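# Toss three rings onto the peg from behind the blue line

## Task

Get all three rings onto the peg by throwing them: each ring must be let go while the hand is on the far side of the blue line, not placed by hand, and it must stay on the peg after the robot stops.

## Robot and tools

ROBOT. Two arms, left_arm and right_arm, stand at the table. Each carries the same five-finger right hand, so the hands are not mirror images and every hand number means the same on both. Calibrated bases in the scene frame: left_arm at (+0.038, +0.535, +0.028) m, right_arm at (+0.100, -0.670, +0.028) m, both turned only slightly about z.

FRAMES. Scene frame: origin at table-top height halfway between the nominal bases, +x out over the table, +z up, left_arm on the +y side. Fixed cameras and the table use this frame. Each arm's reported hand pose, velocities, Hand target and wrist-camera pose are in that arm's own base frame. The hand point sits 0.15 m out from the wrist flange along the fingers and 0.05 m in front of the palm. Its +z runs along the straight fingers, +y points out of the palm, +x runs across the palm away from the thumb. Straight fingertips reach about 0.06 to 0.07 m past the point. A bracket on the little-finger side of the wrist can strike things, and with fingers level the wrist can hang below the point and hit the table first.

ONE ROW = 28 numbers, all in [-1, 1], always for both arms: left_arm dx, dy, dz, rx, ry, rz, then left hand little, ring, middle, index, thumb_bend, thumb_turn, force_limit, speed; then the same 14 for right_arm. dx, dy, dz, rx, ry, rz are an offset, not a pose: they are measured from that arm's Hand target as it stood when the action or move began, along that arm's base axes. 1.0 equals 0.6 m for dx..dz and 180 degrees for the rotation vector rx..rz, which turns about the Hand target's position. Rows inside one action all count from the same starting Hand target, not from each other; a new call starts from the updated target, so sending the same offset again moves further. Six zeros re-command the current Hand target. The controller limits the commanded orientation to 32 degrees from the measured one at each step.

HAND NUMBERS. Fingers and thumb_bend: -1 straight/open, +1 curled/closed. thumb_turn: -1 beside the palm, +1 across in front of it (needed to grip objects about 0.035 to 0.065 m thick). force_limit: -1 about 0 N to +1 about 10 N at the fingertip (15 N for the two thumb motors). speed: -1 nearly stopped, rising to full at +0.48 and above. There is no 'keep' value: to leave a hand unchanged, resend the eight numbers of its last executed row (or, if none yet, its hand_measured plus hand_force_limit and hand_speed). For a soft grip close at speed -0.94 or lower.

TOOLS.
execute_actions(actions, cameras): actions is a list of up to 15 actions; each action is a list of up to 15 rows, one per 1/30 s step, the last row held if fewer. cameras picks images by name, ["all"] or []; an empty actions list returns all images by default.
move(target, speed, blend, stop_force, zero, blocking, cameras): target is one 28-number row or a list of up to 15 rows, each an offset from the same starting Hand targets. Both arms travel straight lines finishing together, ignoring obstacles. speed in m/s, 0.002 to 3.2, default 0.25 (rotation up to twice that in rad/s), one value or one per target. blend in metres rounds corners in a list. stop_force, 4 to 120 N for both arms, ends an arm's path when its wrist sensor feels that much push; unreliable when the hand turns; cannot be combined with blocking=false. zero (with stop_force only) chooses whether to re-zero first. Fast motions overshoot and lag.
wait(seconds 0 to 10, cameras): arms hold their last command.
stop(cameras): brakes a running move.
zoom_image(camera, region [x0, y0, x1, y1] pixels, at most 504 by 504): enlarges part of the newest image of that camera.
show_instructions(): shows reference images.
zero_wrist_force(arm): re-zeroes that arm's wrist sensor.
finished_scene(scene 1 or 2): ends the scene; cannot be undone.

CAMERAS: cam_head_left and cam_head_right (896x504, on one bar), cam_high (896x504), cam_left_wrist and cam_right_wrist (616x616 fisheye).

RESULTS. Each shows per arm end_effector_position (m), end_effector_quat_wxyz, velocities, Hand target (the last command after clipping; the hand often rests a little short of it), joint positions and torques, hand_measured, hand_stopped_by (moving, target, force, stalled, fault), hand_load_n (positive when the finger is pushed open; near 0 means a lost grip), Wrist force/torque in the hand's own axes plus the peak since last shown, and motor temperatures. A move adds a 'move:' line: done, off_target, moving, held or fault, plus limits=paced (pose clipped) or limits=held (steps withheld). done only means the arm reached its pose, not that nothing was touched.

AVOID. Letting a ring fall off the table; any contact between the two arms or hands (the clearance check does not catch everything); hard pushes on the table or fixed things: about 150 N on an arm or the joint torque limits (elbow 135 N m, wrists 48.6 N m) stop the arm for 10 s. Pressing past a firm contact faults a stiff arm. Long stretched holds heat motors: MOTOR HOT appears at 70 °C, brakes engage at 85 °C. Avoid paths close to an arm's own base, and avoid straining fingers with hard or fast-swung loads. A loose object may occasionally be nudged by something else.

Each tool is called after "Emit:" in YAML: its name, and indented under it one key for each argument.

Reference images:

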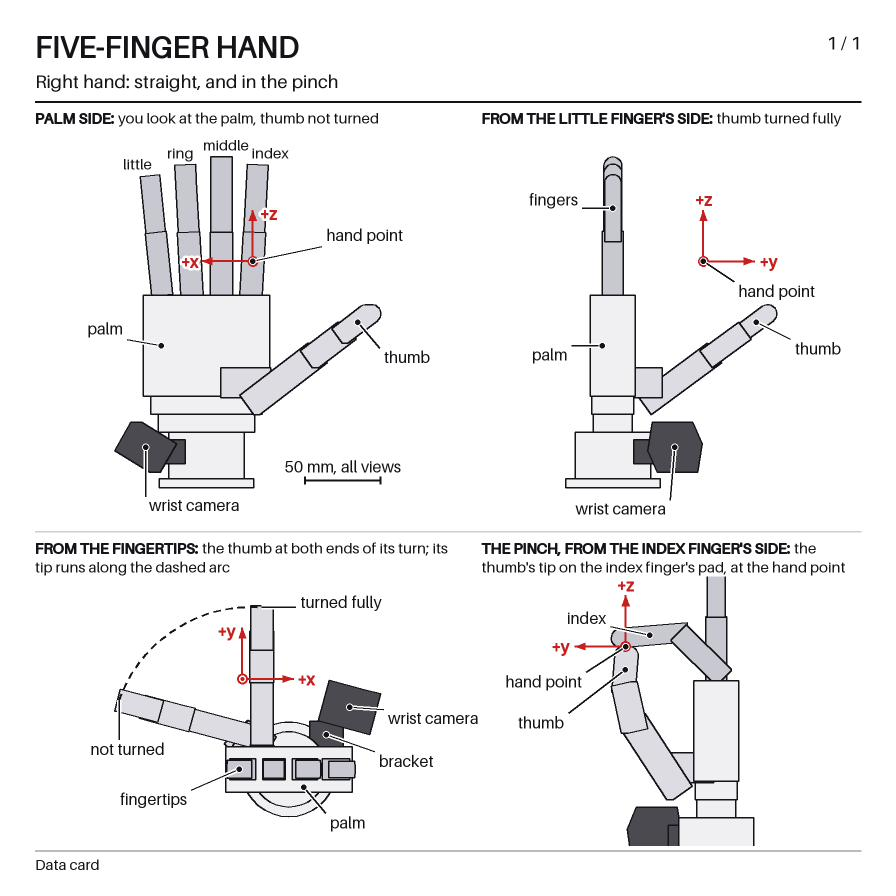

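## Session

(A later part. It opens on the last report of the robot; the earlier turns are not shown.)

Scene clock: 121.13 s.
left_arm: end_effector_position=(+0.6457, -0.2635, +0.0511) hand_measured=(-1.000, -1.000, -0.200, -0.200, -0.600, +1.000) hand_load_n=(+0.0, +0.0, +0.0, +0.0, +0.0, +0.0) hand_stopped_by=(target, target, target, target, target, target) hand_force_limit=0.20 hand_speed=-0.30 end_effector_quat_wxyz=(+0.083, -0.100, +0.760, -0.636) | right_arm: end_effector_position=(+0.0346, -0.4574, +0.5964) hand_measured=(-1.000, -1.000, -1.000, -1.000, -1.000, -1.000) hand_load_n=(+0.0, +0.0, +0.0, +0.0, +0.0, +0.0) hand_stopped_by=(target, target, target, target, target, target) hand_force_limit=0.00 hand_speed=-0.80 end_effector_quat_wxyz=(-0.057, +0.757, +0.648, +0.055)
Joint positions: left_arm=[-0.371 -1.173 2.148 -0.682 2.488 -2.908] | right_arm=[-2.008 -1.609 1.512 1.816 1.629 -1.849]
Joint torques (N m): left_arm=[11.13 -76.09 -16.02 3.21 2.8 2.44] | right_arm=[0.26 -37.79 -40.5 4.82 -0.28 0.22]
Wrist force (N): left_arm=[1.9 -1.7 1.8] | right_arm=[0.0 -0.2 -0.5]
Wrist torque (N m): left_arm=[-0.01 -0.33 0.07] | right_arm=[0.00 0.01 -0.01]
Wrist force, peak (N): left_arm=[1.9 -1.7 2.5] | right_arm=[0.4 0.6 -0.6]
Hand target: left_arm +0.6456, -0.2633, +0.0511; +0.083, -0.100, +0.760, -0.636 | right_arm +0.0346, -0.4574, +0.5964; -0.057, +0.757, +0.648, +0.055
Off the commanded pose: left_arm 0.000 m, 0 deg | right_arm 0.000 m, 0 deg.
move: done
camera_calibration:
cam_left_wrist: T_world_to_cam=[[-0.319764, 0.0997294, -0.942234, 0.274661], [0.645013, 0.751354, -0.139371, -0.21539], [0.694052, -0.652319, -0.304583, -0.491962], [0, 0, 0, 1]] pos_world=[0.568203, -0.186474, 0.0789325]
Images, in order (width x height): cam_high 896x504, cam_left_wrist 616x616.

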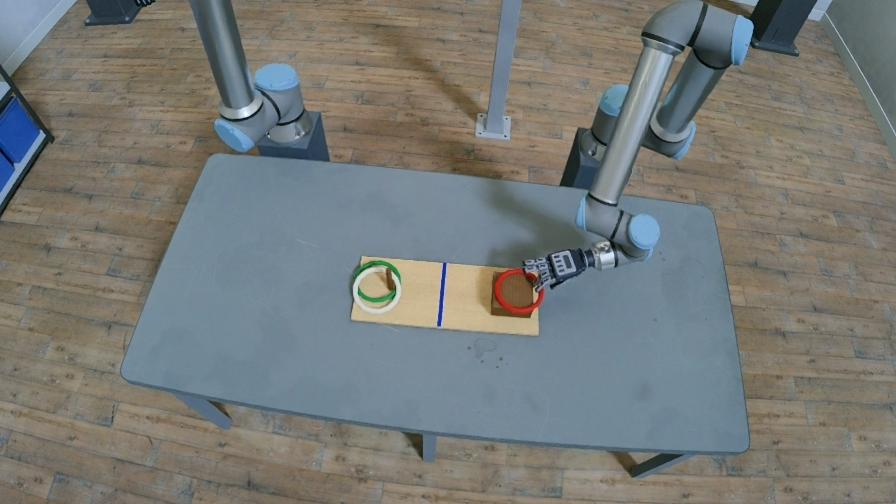

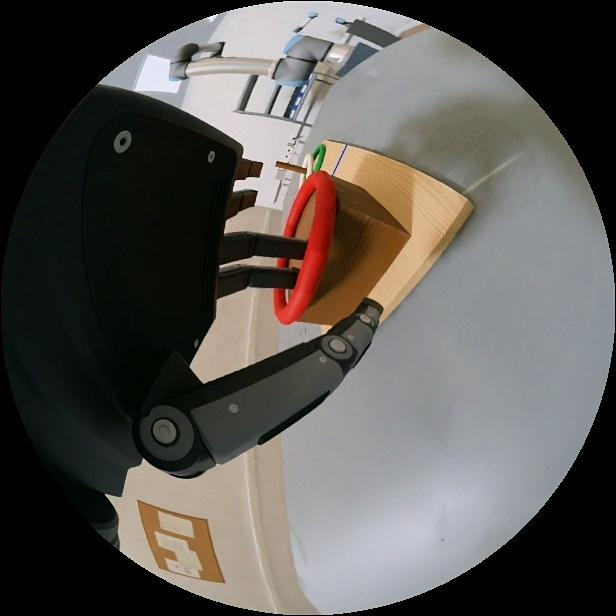

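Emit:
move:
  target: [0,0,-0.0085,0,0,0, -1,-1,-0.2,-0.2,-0.6,1, 0.2,-0.3, 0,0,0,0,0,0, -1,-1,-1,-1,-1,-1,0.0,-0.8]
  speed: 0.02
  stop_force: 4

Emit:
move:
  target: [0,0,0,0,0,0, -1,-1,-0.2,-0.2,-0.1,1, 0.2,-0.6, 0,0,0,0,0,0, -1,-1,-1,-1,-1,-1,0.0,-0.8]
  cameras: ["cam_left_wrist"]

Emit:
zoom_image:
  camera: "cam_left_wrist"
  region: [220, 160, 400, 360]

Scene clock: 123.07 s.
left_arm: end_effector_position=(+0.6456, -0.2632, +0.0496) hand_measured=(-1.000, -1.000, -0.200, -0.200, -0.600, +1.000) hand_load_n=(+0.0, +0.0, +0.5, +0.0, +0.0, +0.0) hand_stopped_by=(target, target, target, target, target, target) hand_force_limit=0.20 hand_speed=-0.30 end_effector_quat_wxyz=(+0.083, -0.100, +0.760, -0.636) | right_arm: end_effector_position=(+0.0346, -0.4574, +0.5964) hand_measured=(-1.000, -1.000, -1.000, -1.000, -1.000, -1.000) hand_load_n=(+0.0, +0.0, +0.0, +0.0, +0.0, +0.0) hand_stopped_by=(target, target, target, target, target, target) hand_force_limit=0.00 hand_speed=-0.80 end_effector_quat_wxyz=(-0.057, +0.757, +0.648, +0.055)
Joint positions: left_arm=[-0.371 -1.17 2.149 -0.685 2.489 -2.907] | right_arm=[-2.008 -1.609 1.512 1.816 1.629 -1.849]
Joint torques (N m): left_arm=[5.46 -71.92 -28.26 3.38 -1.6 2.09] | right_arm=[1.13 -36.55 -40.24 4.62 0.08 -0.09]
Wrist force (N): left_arm=[2.0 -5.9 0.3] | right_arm=[-0.3 0.2 -0.1]
Wrist torque (N m): left_arm=[0.04 -0.31 -0.02] | right_arm=[0.03 0.04 -0.02]
Wrist force, peak (N): left_arm=[2.6 -12.2 -4.7] | right_arm=[-0.4 -0.5 -0.6]
Hand target: left_arm +0.6456, -0.2633, +0.0496; +0.083, -0.100, +0.760, -0.636 (not the last commanded pose) | right_arm +0.0346, -0.4574, +0.5964; -0.057, +0.757, +0.648, +0.055
Off the commanded pose: left_arm 0.004 m, 0 deg | right_arm 0.000 m, 0 deg.
move: contact (left_arm)

Scene clock: 124.23 s.
left_arm: end_effector_position=(+0.6456, -0.2632, +0.0496) hand_measured=(-1.000, -1.000, -0.200, -0.200, -0.100, +1.000) hand_load_n=(+0.0, +0.0, +0.5, +0.0, +0.0, +0.0) hand_stopped_by=(target, target, target, target, target, target) hand_force_limit=0.20 hand_speed=-0.60 end_effector_quat_wxyz=(+0.083, -0.100, +0.760, -0.636) | right_arm: end_effector_position=(+0.0346, -0.4574, +0.5964) hand_measured=(-1.000, -1.000, -1.000, -1.000, -1.000, -1.000) hand_load_n=(+0.0, +0.0, +0.0, +0.0, +0.0, +0.0) hand_stopped_by=(target, target, target, target, target, target) hand_force_limit=0.00 hand_speed=-0.80 end_effector_quat_wxyz=(-0.057, +0.757, +0.648, +0.055)
Joint positions: left_arm=[-0.371 -1.17 2.149 -0.685 2.489 -2.907] | right_arm=[-2.008 -1.609 1.512 1.816 1.629 -1.849]
Joint torques (N m): left_arm=[-1.27 -72.48 -28.78 2.8 -1.62 1.51] | right_arm=[0.32 -37.85 -40.87 4.75 0.15 -0.29]
Wrist force (N): left_arm=[2.0 -5.8 -0.1] | right_arm=[0.1 -0.1 -0.5]
Wrist torque (N m): left_arm=[0.04 -0.28 -0.03] | right_arm=[0.02 0.00 0.01]
Wrist force, peak (N): left_arm=[1.9 -5.9 0.1] | right_arm=[-0.6 0.3 -0.7]
Hand target: left_arm +0.6456, -0.2633, +0.0496; +0.083, -0.100, +0.760, -0.636 | right_arm +0.0346, -0.4574, +0.5964; -0.057, +0.757, +0.648, +0.055
Off the commanded pose: left_arm 0.000 m, 0 deg | right_arm 0.000 m, 0 deg.
move: done
camera_calibration:
cam_left_wrist: T_world_to_cam=[[-0.319632, 0.0997335, -0.942279, 0.273157], [0.645106, 0.751286, -0.139309, -0.21582], [0.694027, -0.652397, -0.304473, -0.492298], [0, 0, 0, 1]] pos_world=[0.568204, -0.186274, 0.0774327]
Images, in order (width x height): cam_left_wrist 616x616.

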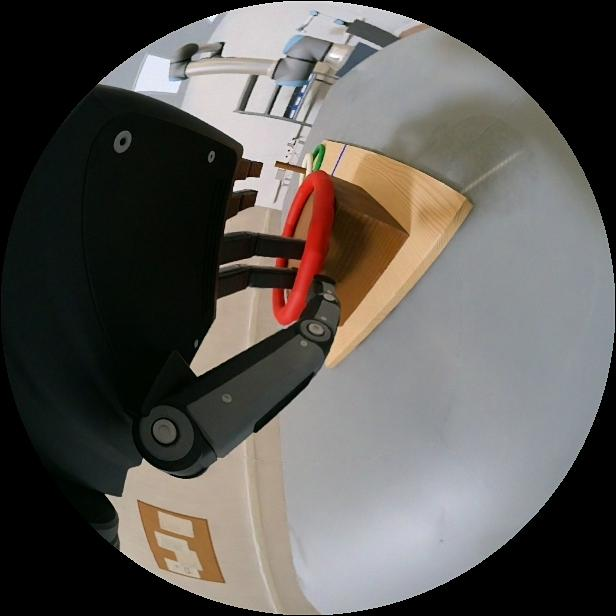

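Scaled by 2.520 from the camera's 616x616 image, which has a finer 880x880 frame.

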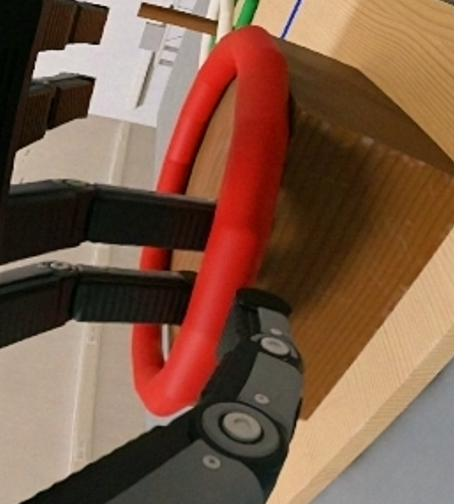

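Emit:
move:
  target: [0,0,0.004,0,0,0, -1,-1,-0.2,-0.2,-0.6,1, 0.2,-0.3, 0,0,0,0,0,0, -1,-1,-1,-1,-1,-1,0.0,-0.8]
  speed: 0.03

Emit:
move:
  target: [-0.0026,0.0097,0,0,0,0, -1,-1,-0.2,-0.2,-0.6,1, 0.2,-0.3, 0,0,0,0,0,0, -1,-1,-1,-1,-1,-1,0.0,-0.8]
  speed: 0.03

Emit:
move:
  target: [0,0,-0.0105,0,0,0, -1,-1,-0.2,-0.2,-0.6,1, 0.2,-0.3, 0,0,0,0,0,0, -1,-1,-1,-1,-1,-1,0.0,-0.8]
  speed: 0.02
  stop_force: 4
  cameras: ["cam_left_wrist", "cam_high"]

Emit:
zoom_image:
  camera: "cam_left_wrist"
  region: [220, 160, 400, 360]

Emit:
zoom_image:
  camera: "cam_high"
  region: [480, 220, 600, 330]

Scene clock: 125.50 s.
left_arm: end_effector_position=(+0.6456, -0.2632, +0.0520) hand_measured=(-1.000, -1.000, -0.200, -0.200, -0.600, +1.000) hand_load_n=(+0.0, +0.0, +0.0, +0.0, +0.0, +0.0) hand_stopped_by=(target, target, target, target, target, target) hand_force_limit=0.20 hand_speed=-0.30 end_effector_quat_wxyz=(+0.083, -0.100, +0.760, -0.636) | right_arm: end_effector_position=(+0.0346, -0.4574, +0.5964) hand_measured=(-1.000, -1.000, -1.000, -1.000, -1.000, -1.000) hand_load_n=(+0.0, +0.0, +0.0, +0.0, +0.0, +0.0) hand_stopped_by=(target, target, target, target, target, target) hand_force_limit=0.00 hand_speed=-0.80 end_effector_quat_wxyz=(-0.057, +0.757, +0.648, +0.055)
Joint positions: left_arm=[-0.371 -1.174 2.148 -0.68 2.489 -2.907] | right_arm=[-2.008 -1.609 1.512 1.816 1.629 -1.849]
Joint torques (N m): left_arm=[-8.16 -75.35 -29.91 2.88 -1.63 0.87] | right_arm=[-1.48 -35.73 -40.46 4.68 0.13 -0.22]
Wrist force (N): left_arm=[1.6 -2.1 1.8] | right_arm=[-0.2 -0.1 -0.1]
Wrist torque (N m): left_arm=[-0.08 -0.30 0.05] | right_arm=[-0.02 0.03 -0.02]
Wrist force, peak (N): left_arm=[2.1 -5.9 -0.2] | right_arm=[-0.2 -0.1 -0.8]
Hand target: left_arm +0.6456, -0.2633, +0.0520; +0.083, -0.100, +0.760, -0.636 | right_arm +0.0346, -0.4574, +0.5964; -0.057, +0.757, +0.648, +0.055
Off the commanded pose: left_arm 0.000 m, 0 deg | right_arm 0.000 m, 0 deg.
move: done

Scene clock: 126.23 s.
left_arm: end_effector_position=(+0.6441, -0.2576, +0.0520) hand_measured=(-1.000, -1.000, -0.200, -0.200, -0.600, +1.000) hand_load_n=(+0.0, +0.0, +0.0, +0.0, +0.0, +0.0) hand_stopped_by=(target, target, target, target, target, target) hand_force_limit=0.20 hand_speed=-0.30 end_effector_quat_wxyz=(+0.083, -0.100, +0.760, -0.636) | right_arm: end_effector_position=(+0.0346, -0.4574, +0.5964) hand_measured=(-1.000, -1.000, -1.000, -1.000, -1.000, -1.000) hand_load_n=(+0.0, +0.0, +0.0, +0.0, +0.0, +0.0) hand_stopped_by=(target, target, target, target, target, target) hand_force_limit=0.00 hand_speed=-0.80 end_effector_quat_wxyz=(-0.057, +0.757, +0.648, +0.055)
Joint positions: left_arm=[-0.362 -1.175 2.151 -0.678 2.497 -2.903] | right_arm=[-2.008 -1.609 1.512 1.816 1.629 -1.849]
Joint torques (N m): left_arm=[12.15 -75.16 -16.66 2.98 2.29 3.06] | right_arm=[2.24 -36.54 -40 4.97 0.17 -0.15]
Wrist force (N): left_arm=[1.9 -1.9 1.7] | right_arm=[0.3 0.0 -0.5]
Wrist torque (N m): left_arm=[-0.04 -0.34 0.08] | right_arm=[0.03 -0.02 0.00]
Wrist force, peak (N): left_arm=[1.7 -2.3 2.2] | right_arm=[0.0 0.1 -0.8]
Hand target: left_arm +0.6441, -0.2574, +0.0520; +0.083, -0.100, +0.760, -0.636 | right_arm +0.0346, -0.4574, +0.5964; -0.057, +0.757, +0.648, +0.055
Off the commanded pose: left_arm 0.000 m, 0 deg | right_arm 0.000 m, 0 deg.
move: done

Scene clock: 127.63 s.
left_arm: end_effector_position=(+0.6441, -0.2574, +0.0457) hand_measured=(-1.000, -1.000, -0.200, -0.200, -0.600, +1.000) hand_load_n=(+0.0, -0.5, +0.0, +0.5, +0.0, +0.5) hand_stopped_by=(target, target, target, target, target, target) hand_force_limit=0.20 hand_speed=-0.30 end_effector_quat_wxyz=(+0.083, -0.100, +0.760, -0.636) | right_arm: end_effector_position=(+0.0346, -0.4574, +0.5964) hand_measured=(-1.000, -1.000, -1.000, -1.000, -1.000, -1.000) hand_load_n=(+0.0, +0.0, +0.0, +0.0, +0.0, +0.0) hand_stopped_by=(target, target, target, target, target, target) hand_force_limit=0.00 hand_speed=-0.80 end_effector_quat_wxyz=(-0.057, +0.757, +0.648, +0.055)
Joint positions: left_arm=[-0.362 -1.165 2.153 -0.69 2.498 -2.903] | right_arm=[-2.008 -1.609 1.512 1.816 1.629 -1.849]
Joint torques (N m): left_arm=[13.25 -44.54 -14.65 -2.79 2.44 -0.81] | right_arm=[0.9 -37.58 -41.03 4.8 -0.32 0.03]
Wrist force (N): left_arm=[1.4 -2.9 1.7] | right_arm=[-0.1 0.1 -0.6]
Wrist torque (N m): left_arm=[-0.04 -0.29 0.04] | right_arm=[0.03 0.03 -0.01]
Wrist force, peak (N): left_arm=[1.6 -2.8 2.3] | right_arm=[-0.3 0.6 -0.9]
Hand target: left_arm +0.6441, -0.2574, +0.0457; +0.083, -0.100, +0.760, -0.636 | right_arm +0.0346, -0.4574, +0.5964; -0.057, +0.757, +0.648, +0.055
Off the commanded pose: left_arm 0.000 m, 0 deg | right_arm 0.000 m, 0 deg.
move: done
camera_calibration:
cam_left_wrist: T_world_to_cam=[[-0.319632, 0.0997335, -0.942279, 0.268392], [0.645106, 0.751286, -0.139309, -0.219688], [0.694027, -0.652397, -0.304473, -0.488591], [0, 0, 0, 1]] pos_world=[0.566604, -0.180474, 0.0735327]
Images, in order (width x height): cam_high 896x504, cam_left_wrist 616x616.

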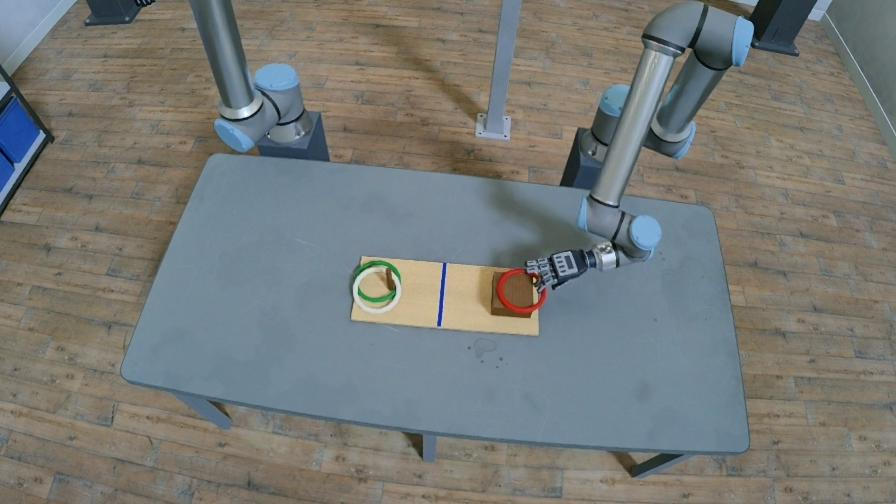

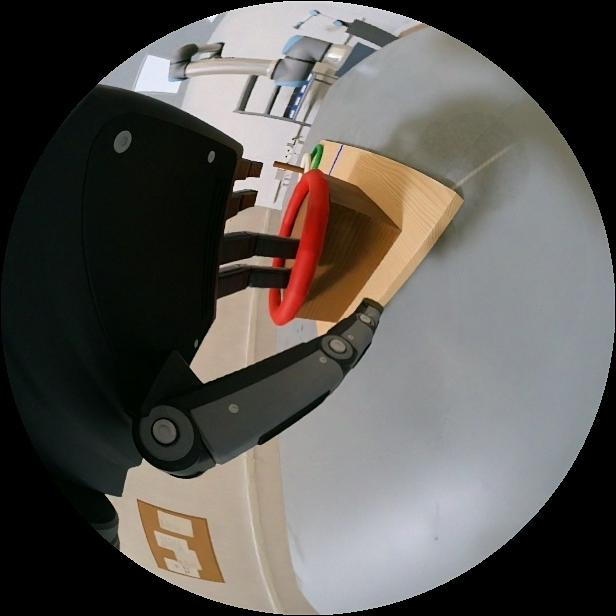

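Scaled by 2.520 from the camera's 616x616 image, which has a finer 880x880 frame.

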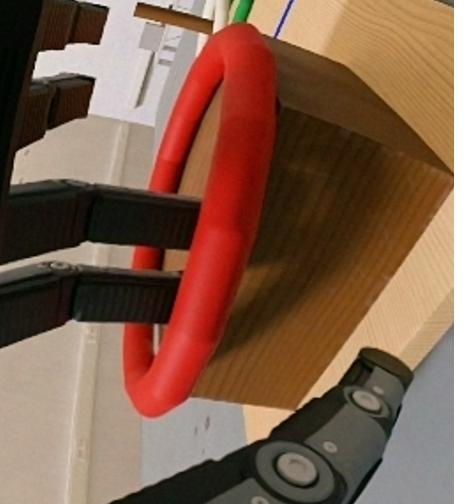

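Scaled by 4.200 from the camera's 896x504 image, which has a finer 1280x720 frame.

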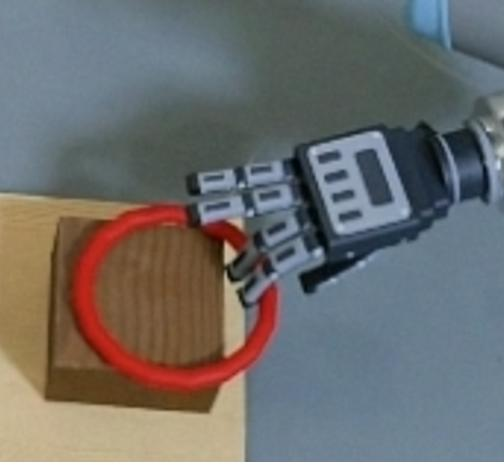

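Emit:
move:
  target: [0.0035,-0.0129,0,0,0,0, -1,-1,-0.2,-0.2,-0.6,1, 0.2,-0.3, 0,0,0,0,0,0, -1,-1,-1,-1,-1,-1,0.0,-0.8]
  speed: 0.03

Emit:
move:
  target: [0,0,0,0,0,0, -1,-1,-0.2,-0.2,-0.1,1, 0.2,-0.6, 0,0,0,0,0,0, -1,-1,-1,-1,-1,-1,0.0,-0.8]
  cameras: ["cam_left_wrist"]

Emit:
zoom_image:
  camera: "cam_left_wrist"
  region: [220, 160, 400, 360]

Scene clock: 128.83 s.
left_arm: end_effector_position=(+0.6462, -0.2651, +0.0457) hand_measured=(-1.000, -1.000, -0.146, -0.200, -0.600, +1.000) hand_load_n=(+0.0, +0.0, -22.0, +0.0, +0.0, +0.0) hand_stopped_by=(target, target, target, target, target, target) hand_force_limit=0.20 hand_speed=-0.30 end_effector_quat_wxyz=(+0.083, -0.100, +0.760, -0.636) | right_arm: end_effector_position=(+0.0346, -0.4574, +0.5964) hand_measured=(-1.000, -1.000, -1.000, -1.000, -1.000, -1.000) hand_load_n=(+0.0, +0.0, +0.0, +0.0, +0.0, +0.0) hand_stopped_by=(target, target, target, target, target, target) hand_force_limit=0.00 hand_speed=-0.80 end_effector_quat_wxyz=(-0.057, +0.757, +0.648, +0.055)
Joint positions: left_arm=[-0.374 -1.163 2.149 -0.693 2.486 -2.909] | right_arm=[-2.008 -1.609 1.512 1.816 1.629 -1.849]
Joint torques (N m): left_arm=[-35.85 -33.46 -27.99 -2.55 1.3 -3.81] | right_arm=[2.08 -36.75 -40.91 4.86 0.09 0.1]
Wrist force (N): left_arm=[-9.4 -15.0 -33.1] | right_arm=[0.1 0.2 -0.7]
Wrist torque (N m): left_arm=[0.42 0.20 0.11] | right_arm=[0.06 0.01 0.01]
Wrist force, peak (N): left_arm=[-0.7 -25.9 -42.5] | right_arm=[-0.2 -0.2 -1.0]
Hand target: left_arm +0.6462, -0.2652, +0.0457; +0.083, -0.100, +0.760, -0.636 | right_arm +0.0346, -0.4574, +0.5964; -0.057, +0.757, +0.648, +0.055
Off the commanded pose: left_arm 0.000 m, 0 deg | right_arm 0.000 m, 0 deg.
move: done

Scene clock: 130.00 s.
left_arm: end_effector_position=(+0.6462, -0.2652, +0.0457) hand_measured=(-1.000, -1.000, -0.144, -0.200, -0.100, +1.000) hand_load_n=(+0.0, +0.0, -22.0, +0.0, +0.0, +0.0) hand_stopped_by=(target, target, target, target, target, target) hand_force_limit=0.20 hand_speed=-0.60 end_effector_quat_wxyz=(+0.083, -0.100, +0.760, -0.636) | right_arm: end_effector_position=(+0.0346, -0.4574, +0.5964) hand_measured=(-1.000, -1.000, -1.000, -1.000, -1.000, -1.000) hand_load_n=(+0.0, +0.0, +0.0, +0.5, +0.0, +0.0) hand_stopped_by=(target, target, target, target, target, target) hand_force_limit=0.00 hand_speed=-0.80 end_effector_quat_wxyz=(-0.057, +0.757, +0.648, +0.055)
Joint positions: left_arm=[-0.374 -1.163 2.149 -0.693 2.486 -2.909] | right_arm=[-2.008 -1.609 1.512 1.816 1.629 -1.849]
Joint torques (N m): left_arm=[-37.15 -33.4 -27.56 -2.45 1.5 -3.65] | right_arm=[0.85 -36.2 -41.28 4.74 -0.05 -0.16]
Wrist force (N): left_arm=[-9.5 -14.9 -33.4] | right_arm=[0.1 0.1 -0.9]
Wrist torque (N m): left_arm=[0.46 0.22 0.11] | right_arm=[0.07 0.03 0.00]
Wrist force, peak (N): left_arm=[-9.6 -15.0 -33.6] | right_arm=[0.1 0.1 -0.9]
Hand target: left_arm +0.6462, -0.2652, +0.0457; +0.083, -0.100, +0.760, -0.636 | right_arm +0.0346, -0.4574, +0.5964; -0.057, +0.757, +0.648, +0.055
Off the commanded pose: left_arm 0.000 m, 0 deg | right_arm 0.000 m, 0 deg.
move: done
camera_calibration:
cam_left_wrist: T_world_to_cam=[[-0.319632, 0.0997335, -0.942279, 0.269831], [0.645106, 0.751286, -0.139309, -0.215258], [0.694027, -0.652397, -0.304473, -0.495072], [0, 0, 0, 1]] pos_world=[0.568704, -0.188174, 0.0735327]
Images, in order (width x height): cam_left_wrist 616x616.

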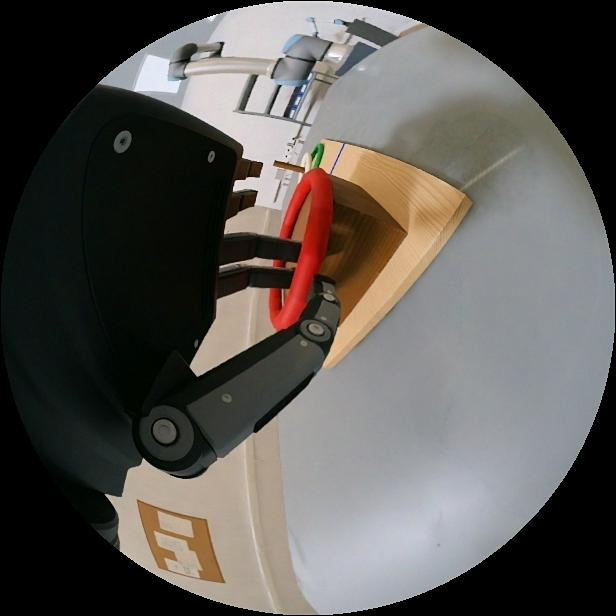

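Scaled by 2.520 from the camera's 616x616 image, which has a finer 880x880 frame.

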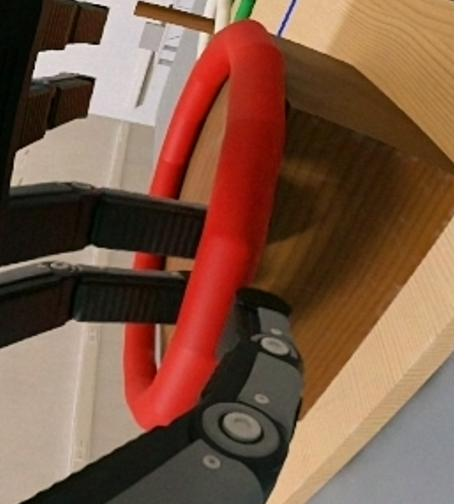

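Emit:
move:
  target: [-0.0030,0.0113,0,0,0,0, -1,-1,-0.2,-0.2,-0.1,1, 0.2,-0.6, 0,0,0,0,0,0, -1,-1,-1,-1,-1,-1,0.0,-0.8]
  speed: 0.03
  cameras: ["cam_left_wrist", "cam_high"]

Emit:
zoom_image:
  camera: "cam_left_wrist"
  region: [220, 160, 400, 360]

Emit:
zoom_image:
  camera: "cam_high"
  region: [480, 220, 600, 330]

Scene clock: 131.00 s.
left_arm: end_effector_position=(+0.6444, -0.2586, +0.0457) hand_measured=(-1.000, -1.000, -0.148, -0.200, -0.100, +1.000) hand_load_n=(+0.0, +0.0, +0.0, +0.0, +0.5, +0.0) hand_stopped_by=(target, target, target, target, target, target) hand_force_limit=0.20 hand_speed=-0.60 end_effector_quat_wxyz=(+0.083, -0.100, +0.760, -0.636) | right_arm: end_effector_position=(+0.0346, -0.4574, +0.5964) hand_measured=(-1.000, -1.000, -1.000, -1.000, -1.000, -1.000) hand_load_n=(+0.0, +0.0, +0.5, +0.0, +0.0, +0.0) hand_stopped_by=(target, target, target, target, target, target) hand_force_limit=0.00 hand_speed=-0.80 end_effector_quat_wxyz=(-0.057, +0.757, +0.648, +0.055)
Joint positions: left_arm=[-0.363 -1.165 2.152 -0.69 2.496 -2.904] | right_arm=[-2.008 -1.609 1.512 1.816 1.629 -1.849]
Joint torques (N m): left_arm=[13.39 -76.14 -15.16 2.98 3.02 3.04] | right_arm=[0.4 -37.21 -40.58 4.69 0.22 0.01]
Wrist force (N): left_arm=[2.3 -0.8 2.0] | right_arm=[0.4 0.0 -0.6]
Wrist torque (N m): left_arm=[0.09 -0.41 0.12] | right_arm=[0.03 -0.04 0.01]
Wrist force, peak (N): left_arm=[-9.4 -14.8 -33.5] | right_arm=[-0.5 -0.6 -0.5]
Hand target: left_arm +0.6444, -0.2584, +0.0457; +0.083, -0.100, +0.760, -0.636 | right_arm +0.0346, -0.4574, +0.5964; -0.057, +0.757, +0.648, +0.055
Off the commanded pose: left_arm 0.000 m, 0 deg | right_arm 0.000 m, 0 deg.
move: done
camera_calibration:
cam_left_wrist: T_world_to_cam=[[-0.319671, 0.0998262, -0.942255, 0.268635], [0.64511, 0.751291, -0.139266, -0.21906], [0.694006, -0.652378, -0.304564, -0.489493], [0, 0, 0, 1]] pos_world=[0.566904, -0.181574, 0.0735327]
Images, in order (width x height): cam_high 896x504, cam_left_wrist 616x616.

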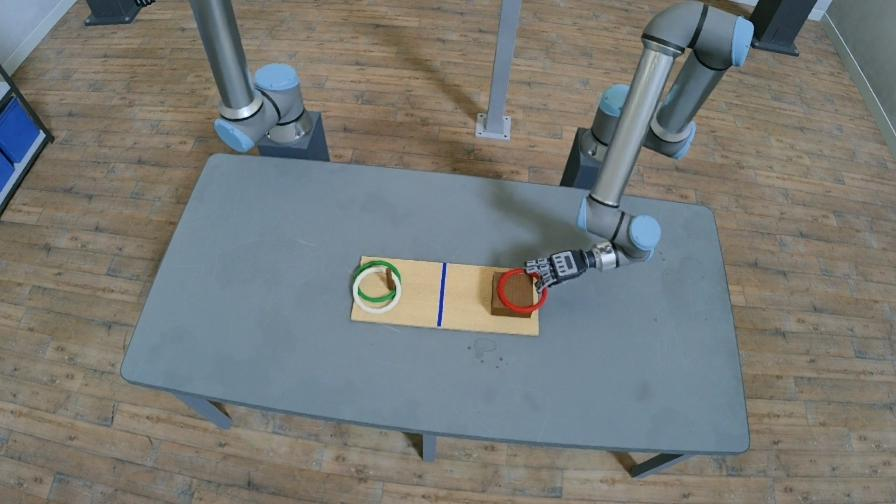

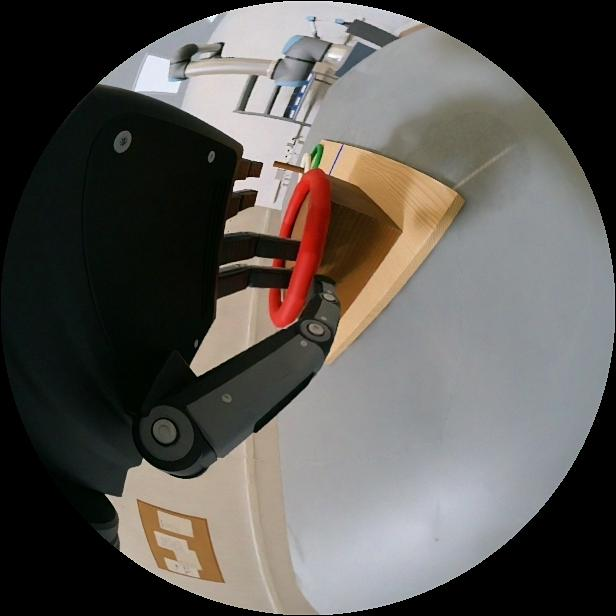

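Scaled by 2.520 from the camera's 616x616 image, which has a finer 880x880 frame.

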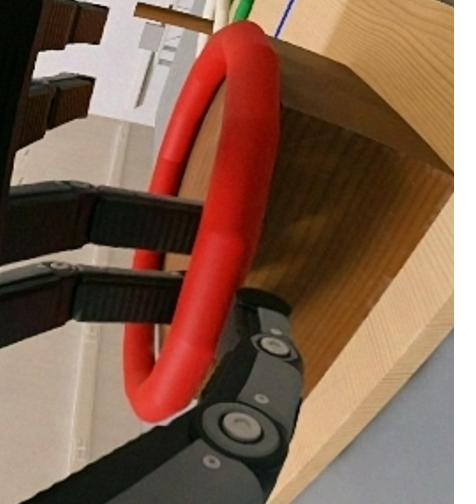

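Scaled by 4.200 from the camera's 896x504 image, which has a finer 1280x720 frame.

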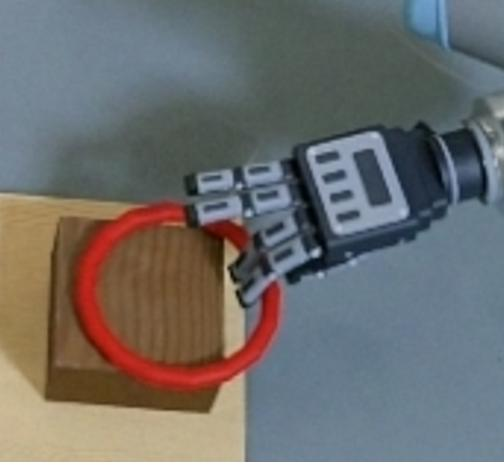

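Emit:
move:
  target: [0,0,0,0,0,0, -1,-1,0.4,0.4,-0.1,1, 0.2,-0.85, 0,0,0,0,0,0, -1,-1,-1,-1,-1,-1,0.0,-0.8]
  cameras: ["cam_left_wrist", "cam_high"]

Emit:
zoom_image:
  camera: "cam_left_wrist"
  region: [220, 160, 400, 360]

Emit:
zoom_image:
  camera: "cam_high"
  region: [480, 220, 600, 330]

Scene clock: 132.07 s.
left_arm: end_effector_position=(+0.6443, -0.2584, +0.0457) hand_measured=(-1.000, -1.000, +0.070, +0.034, -0.102, +1.000) hand_load_n=(+0.0, +0.0, +8.0, +6.0, +7.5, +0.0) hand_stopped_by=(target, target, force, force, target, target) hand_force_limit=0.20 hand_speed=-0.85 end_effector_quat_wxyz=(+0.083, -0.100, +0.760, -0.636) | right_arm: end_effector_position=(+0.0346, -0.4574, +0.5964) hand_measured=(-1.000, -1.000, -1.000, -1.000, -1.000, -1.000) hand_load_n=(-0.5, +0.0, -0.5, +0.0, +0.0, +0.0) hand_stopped_by=(target, target, target, target, target, target) hand_force_limit=0.00 hand_speed=-0.80 end_effector_quat_wxyz=(-0.057, +0.757, +0.648, +0.055)
Joint positions: left_arm=[-0.363 -1.165 2.152 -0.69 2.496 -2.904] | right_arm=[-2.008 -1.609 1.512 1.816 1.629 -1.849]
Joint torques (N m): left_arm=[13.65 -73.7 -15.69 2.91 2.64 2.48] | right_arm=[1.09 -36.73 -40.19 4.67 -0.09 -0.25]
Wrist force (N): left_arm=[2.3 -0.2 2.0] | right_arm=[0.1 0.1 -0.6]
Wrist torque (N m): left_arm=[0.07 -0.40 0.13] | right_arm=[0.04 0.00 0.01]
Wrist force, peak (N): left_arm=[2.4 -1.5 2.3] | right_arm=[0.1 0.2 -0.9]
Hand target: left_arm +0.6444, -0.2584, +0.0457; +0.083, -0.100, +0.760, -0.636 | right_arm +0.0346, -0.4574, +0.5964; -0.057, +0.757, +0.648, +0.055
Off the commanded pose: left_arm 0.000 m, 0 deg | right_arm 0.000 m, 0 deg.
move: done
camera_calibration:
cam_left_wrist: T_world_to_cam=[[-0.319698, 0.0997939, -0.94225, 0.268624], [0.645096, 0.751295, -0.139306, -0.219199], [0.694006, -0.652378, -0.304564, -0.489363], [0, 0, 0, 1]] pos_world=[0.566903, -0.181374, 0.0735326]
Images, in order (width x height): cam_high 896x504, cam_left_wrist 616x616.

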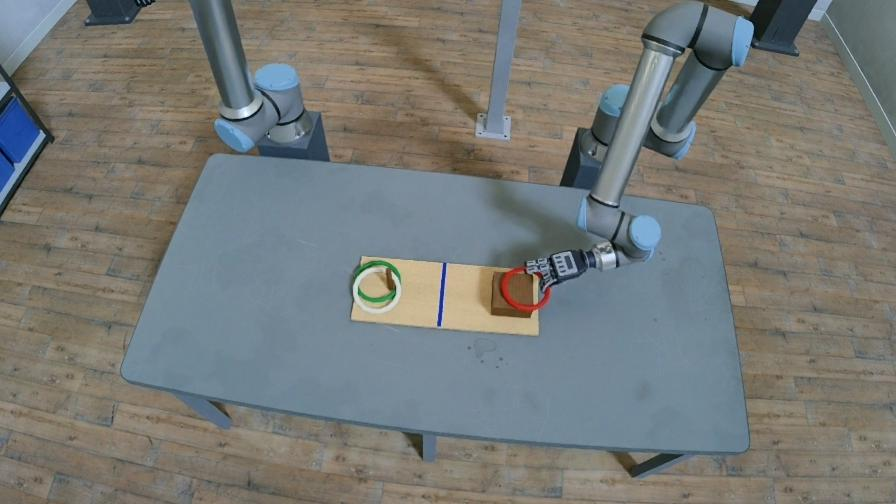

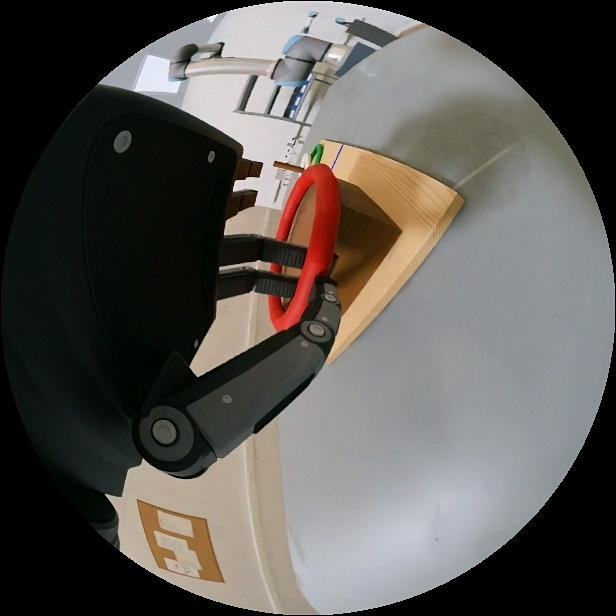

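Scaled by 2.520 from the camera's 616x616 image, which has a finer 880x880 frame.

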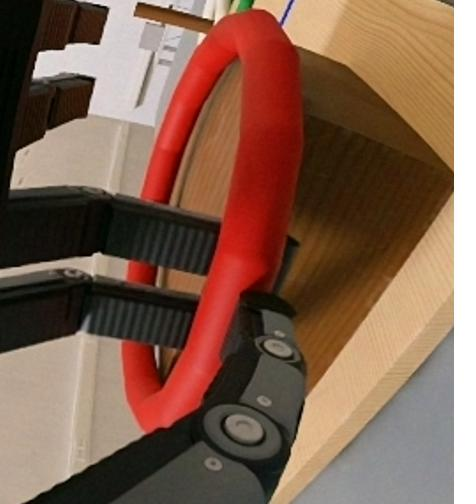

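Scaled by 4.200 from the camera's 896x504 image, which has a finer 1280x720 frame.

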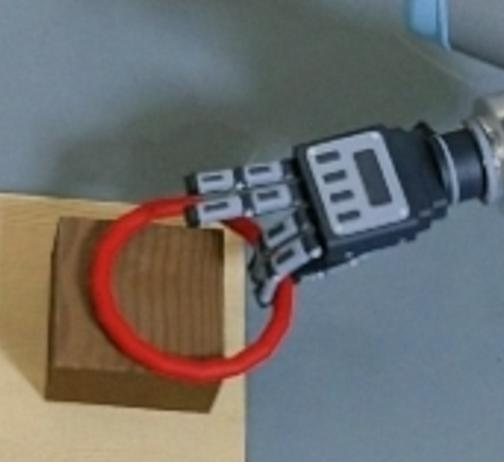

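Emit:
move:
  target: [0,0,0.06,0,0,0, -1,-1,0.4,0.4,-0.1,1, 0.2,-0.85, 0,0,0,0,0,0, -1,-1,-1,-1,-1,-1,0.0,-0.8]
  speed: 0.04
  cameras: ["cam_left_wrist", "cam_high", "cam_head_right"]

Emit:
zoom_image:
  camera: "cam_left_wrist"
  region: [220, 160, 400, 360]

Emit:
zoom_image:
  camera: "cam_high"
  region: [480, 220, 600, 330]

Emit:
zoom_image:
  camera: "cam_head_right"
  region: [340, 270, 450, 350]

Scene clock: 133.60 s.
left_arm: end_effector_position=(+0.6443, -0.2584, +0.0816) hand_measured=(-1.000, -1.000, +0.070, +0.034, -0.102, +1.000) hand_load_n=(+0.0, +0.5, +8.0, +6.0, +7.5, +0.0) hand_stopped_by=(target, target, force, force, target, target) hand_force_limit=0.20 hand_speed=-0.85 end_effector_quat_wxyz=(+0.083, -0.101, +0.760, -0.636) end_effector_velocity=(+0.000, +0.000, +0.001) end_effector_angular_velocity=(+0.001, +0.000, +0.000) | right_arm: end_effector_position=(+0.0346, -0.4574, +0.5964) hand_measured=(-1.000, -1.000, -1.000, -1.000, -1.000, -1.000) hand_load_n=(+0.0, +0.0, +0.0, +0.0, +0.0, +0.0) hand_stopped_by=(target, target, target, target, target, target) hand_force_limit=0.00 hand_speed=-0.80 end_effector_quat_wxyz=(-0.057, +0.757, +0.648, +0.055)
Joint positions: left_arm=[-0.363 -1.222 2.14 -0.621 2.496 -2.904] | right_arm=[-2.008 -1.609 1.512 1.816 1.629 -1.849]
Joint velocities: left_arm=[-0.001 -0.003 0 0.005 0 0.001] | right_arm=[within noise]
Joint torques (N m): left_arm=[12.83 -75.23 -31.54 2.36 2.73 2.25] | right_arm=[1.65 -38.47 -40.1 4.67 -0.07 0.19]
Wrist force (N): left_arm=[2.4 -0.6 2.2] | right_arm=[0.1 0.3 -0.6]
Wrist torque (N m): left_arm=[-0.01 -0.43 0.16] | right_arm=[0.07 0.01 0.01]
Wrist force, peak (N): left_arm=[2.8 -0.5 2.0] | right_arm=[0.1 0.0 -0.8]
Hand target: left_arm +0.6444, -0.2584, +0.0817; +0.083, -0.100, +0.760, -0.636 | right_arm +0.0346, -0.4574, +0.5964; -0.057, +0.757, +0.648, +0.055
Off the commanded pose: left_arm 0.000 m, 0 deg | right_arm 0.000 m, 0 deg.
move: done
camera_calibration:
cam_left_wrist: T_world_to_cam=[[-0.319757, 0.0997226, -0.942237, 0.30247], [0.645066, 0.751305, -0.139394, -0.214168], [0.694007, -0.652377, -0.304563, -0.47843], [0, 0, 0, 1]] pos_world=[0.566903, -0.181374, 0.109432]
Images, in order (width x height): cam_head_right 896x504, cam_high 896x504, cam_left_wrist 616x616.

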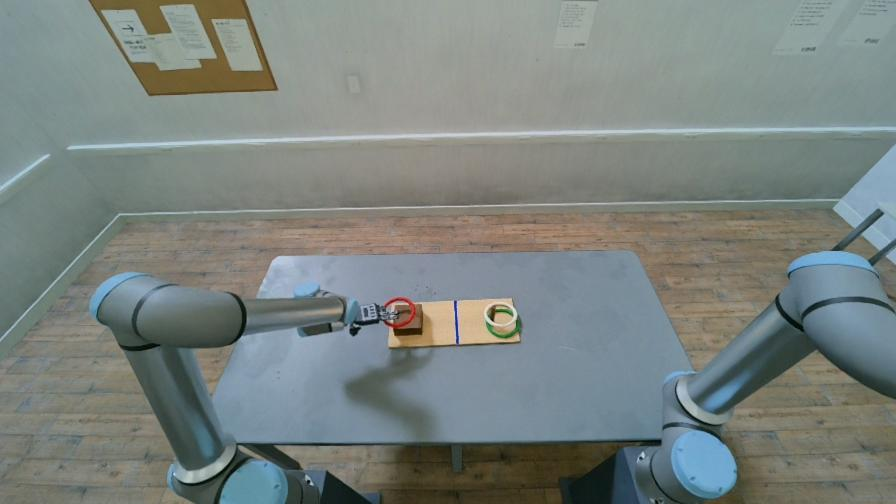

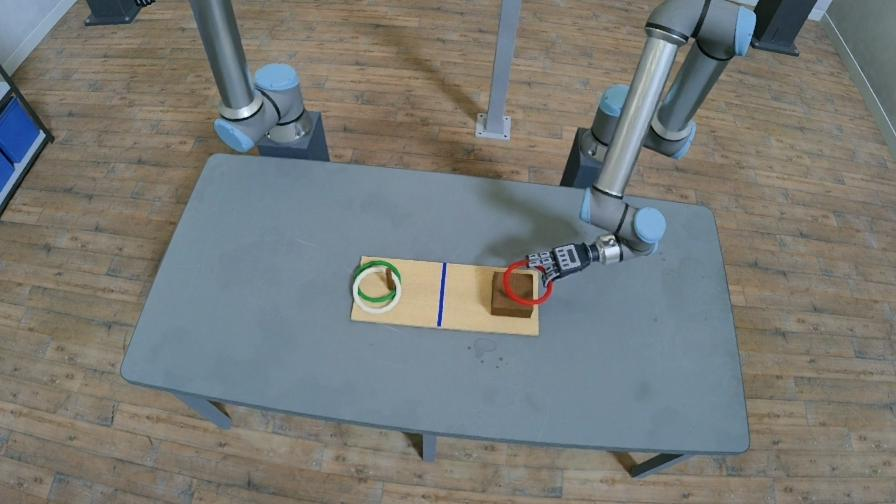

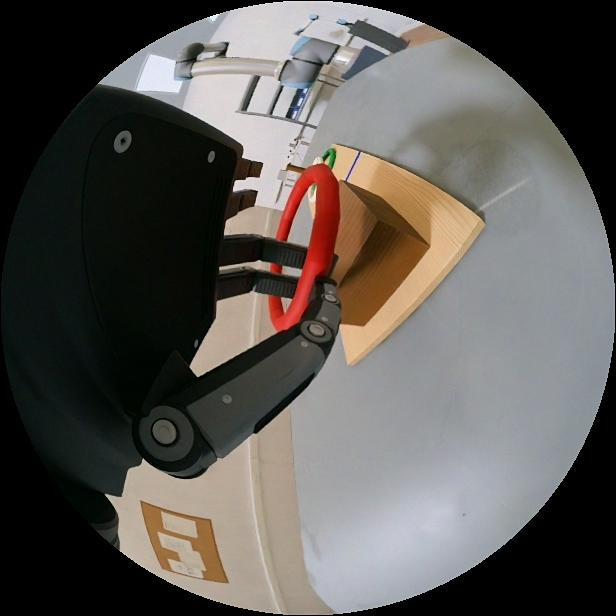

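Scaled by 2.520 from the camera's 616x616 image, which has a finer 880x880 frame.

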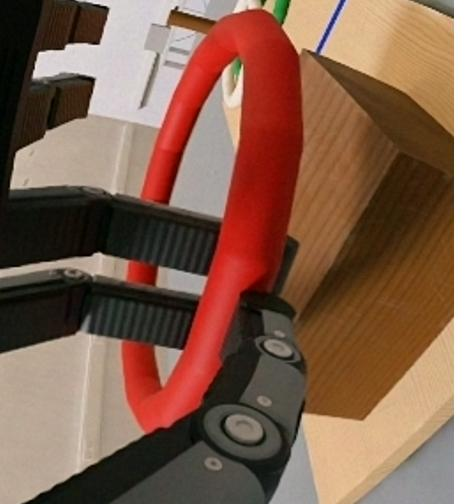

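Scaled by 4.200 from the camera's 896x504 image, which has a finer 1280x720 frame.

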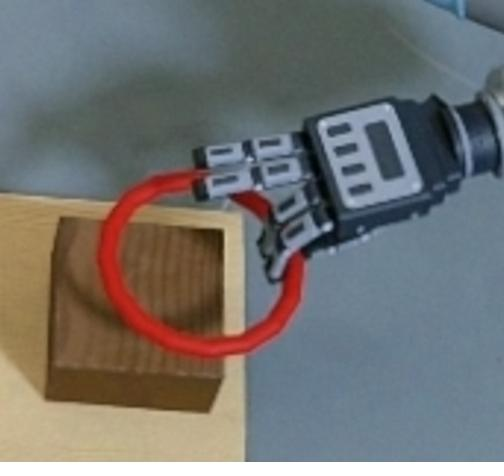

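Scaled by 4.582 from the camera's 896x504 image, which has a finer 1280x720 frame.

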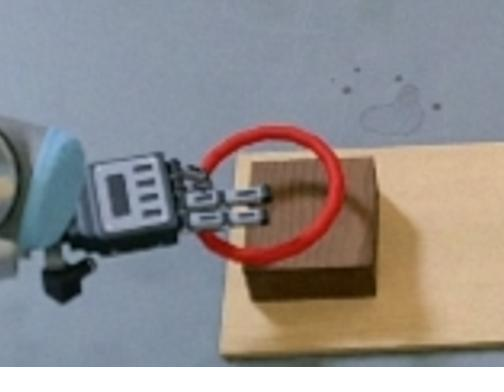

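Emit:
move:
  target: [0.021,0.4848,0.5647,0,0,0.1667, -1,-1,0.4,0.4,-0.1,1, 0.2,-0.85, 0,0,0,0,0,0, -1,-1,-1,-1,-1,-1,0.0,-0.8]
  speed: 0.3
  cameras: ["cam_left_wrist", "cam_high", "cam_head_right"]

Emit:
zoom_image:
  camera: "cam_left_wrist"
  region: [220, 140, 400, 350]

Emit:
zoom_image:
  camera: "cam_head_right"
  region: [230, 210, 350, 310]

Scene clock: 137.07 s.
left_arm: end_effector_position=(+0.6569, +0.0324, +0.4204) hand_measured=(-1.000, -1.000, +0.070, +0.034, -0.102, +1.000) hand_load_n=(+0.0, +0.0, +8.0, +6.0, +7.5, +0.0) hand_stopped_by=(target, target, force, force, target, target) hand_force_limit=0.20 hand_speed=-0.85 end_effector_quat_wxyz=(+0.245, -0.294, +0.708, -0.593) | right_arm: end_effector_position=(+0.0346, -0.4574, +0.5964) hand_measured=(-1.000, -1.000, -1.000, -1.000, -1.000, -1.000) hand_load_n=(+0.0, +0.0, +0.0, +0.0, +0.0, +0.0) hand_stopped_by=(target, target, target, target, target, target) hand_force_limit=0.00 hand_speed=-0.80 end_effector_quat_wxyz=(-0.057, +0.757, +0.648, +0.055)
Joint positions: left_arm=[0.033 -1.667 1.929 -0.006 2.373 -2.957] | right_arm=[-2.008 -1.609 1.512 1.816 1.629 -1.849]
Joint torques (N m): left_arm=[15 -48.71 -46.35 2.48 -0.87 2.54] | right_arm=[1.22 -37.01 -40.66 4.67 0.32 0.02]
Wrist force (N): left_arm=[2.3 -0.5 1.6] | right_arm=[0.4 -0.1 -0.1]
Wrist torque (N m): left_arm=[0.05 -0.42 0.12] | right_arm=[-0.01 -0.06 0.01]
Wrist force, peak (N): left_arm=[2.2 0.8 3.1] | right_arm=[0.0 -0.1 -1.0]
Hand target: left_arm +0.6570, +0.0325, +0.4206; +0.245, -0.294, +0.708, -0.593 | right_arm +0.0346, -0.4574, +0.5964; -0.057, +0.757, +0.648, +0.055
Off the commanded pose: left_arm 0.000 m, 0 deg | right_arm 0.000 m, 0 deg.
move: done
camera_calibration:
cam_left_wrist: T_world_to_cam=[[-0.3267, -0.073502, -0.942266, 0.606934], [0.183029, 0.973178, -0.139373, -0.0972075], [0.927236, -0.217995, -0.304485, -0.361636], [0, 0, 0, 1]] pos_world=[0.551399, 0.0603765, 0.448233]
Images, in order (width x height): cam_head_right 896x504, cam_high 896x504, cam_left_wrist 616x616.

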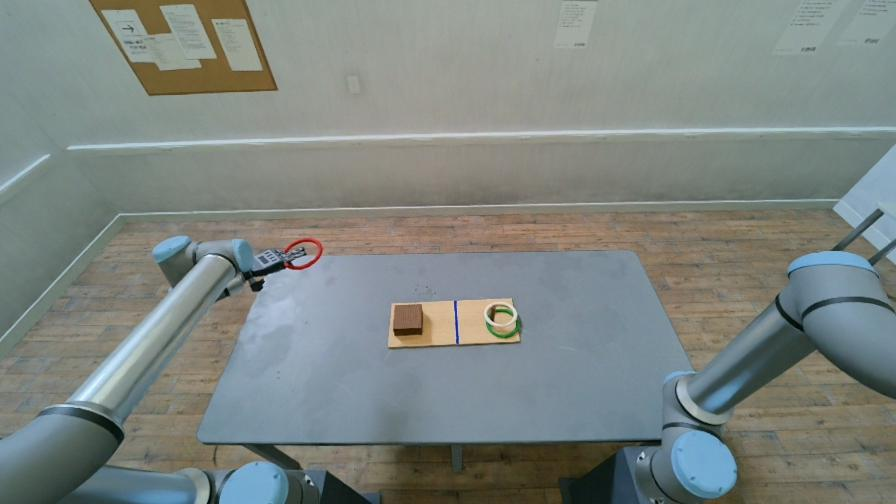

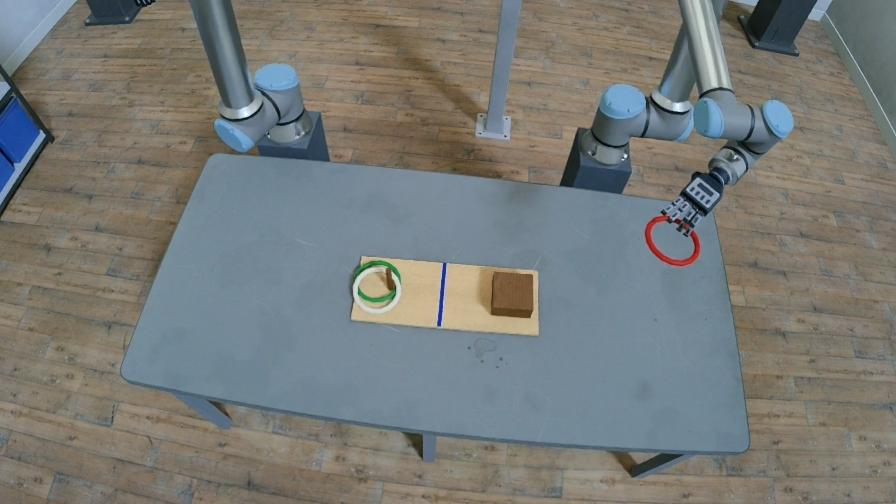

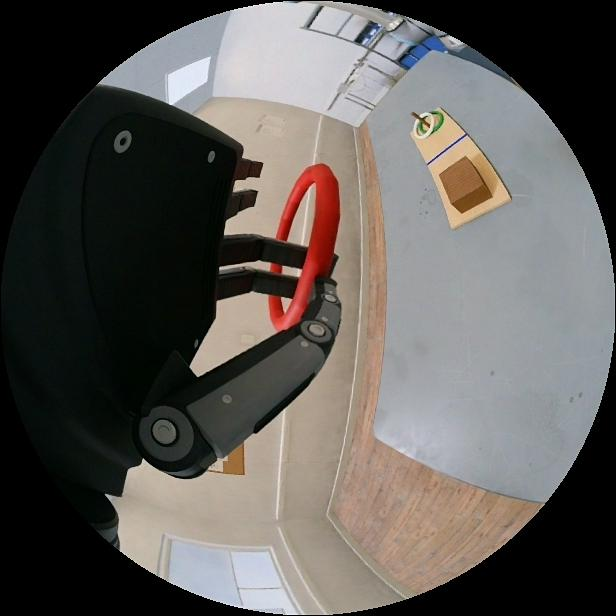

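Scaled by 2.400 from the camera's 616x616 image, which has a finer 880x880 frame.

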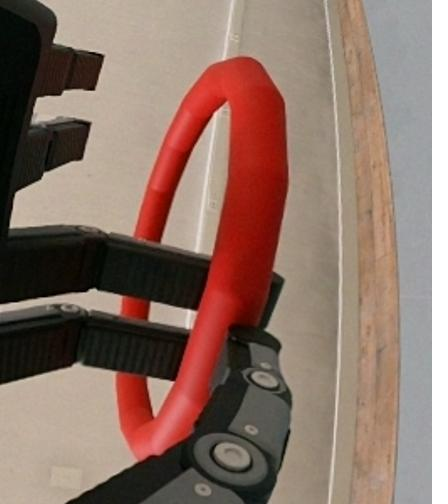

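Scaled by 4.200 from the camera's 896x504 image, which has a finer 1280x720 frame.

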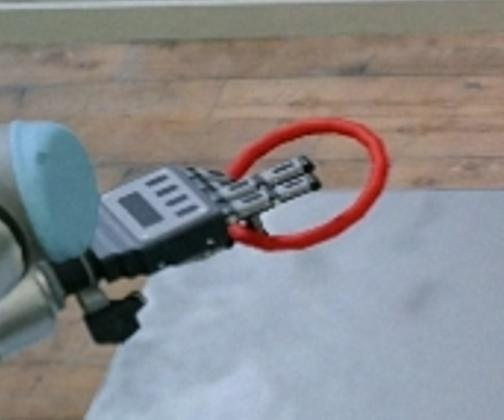

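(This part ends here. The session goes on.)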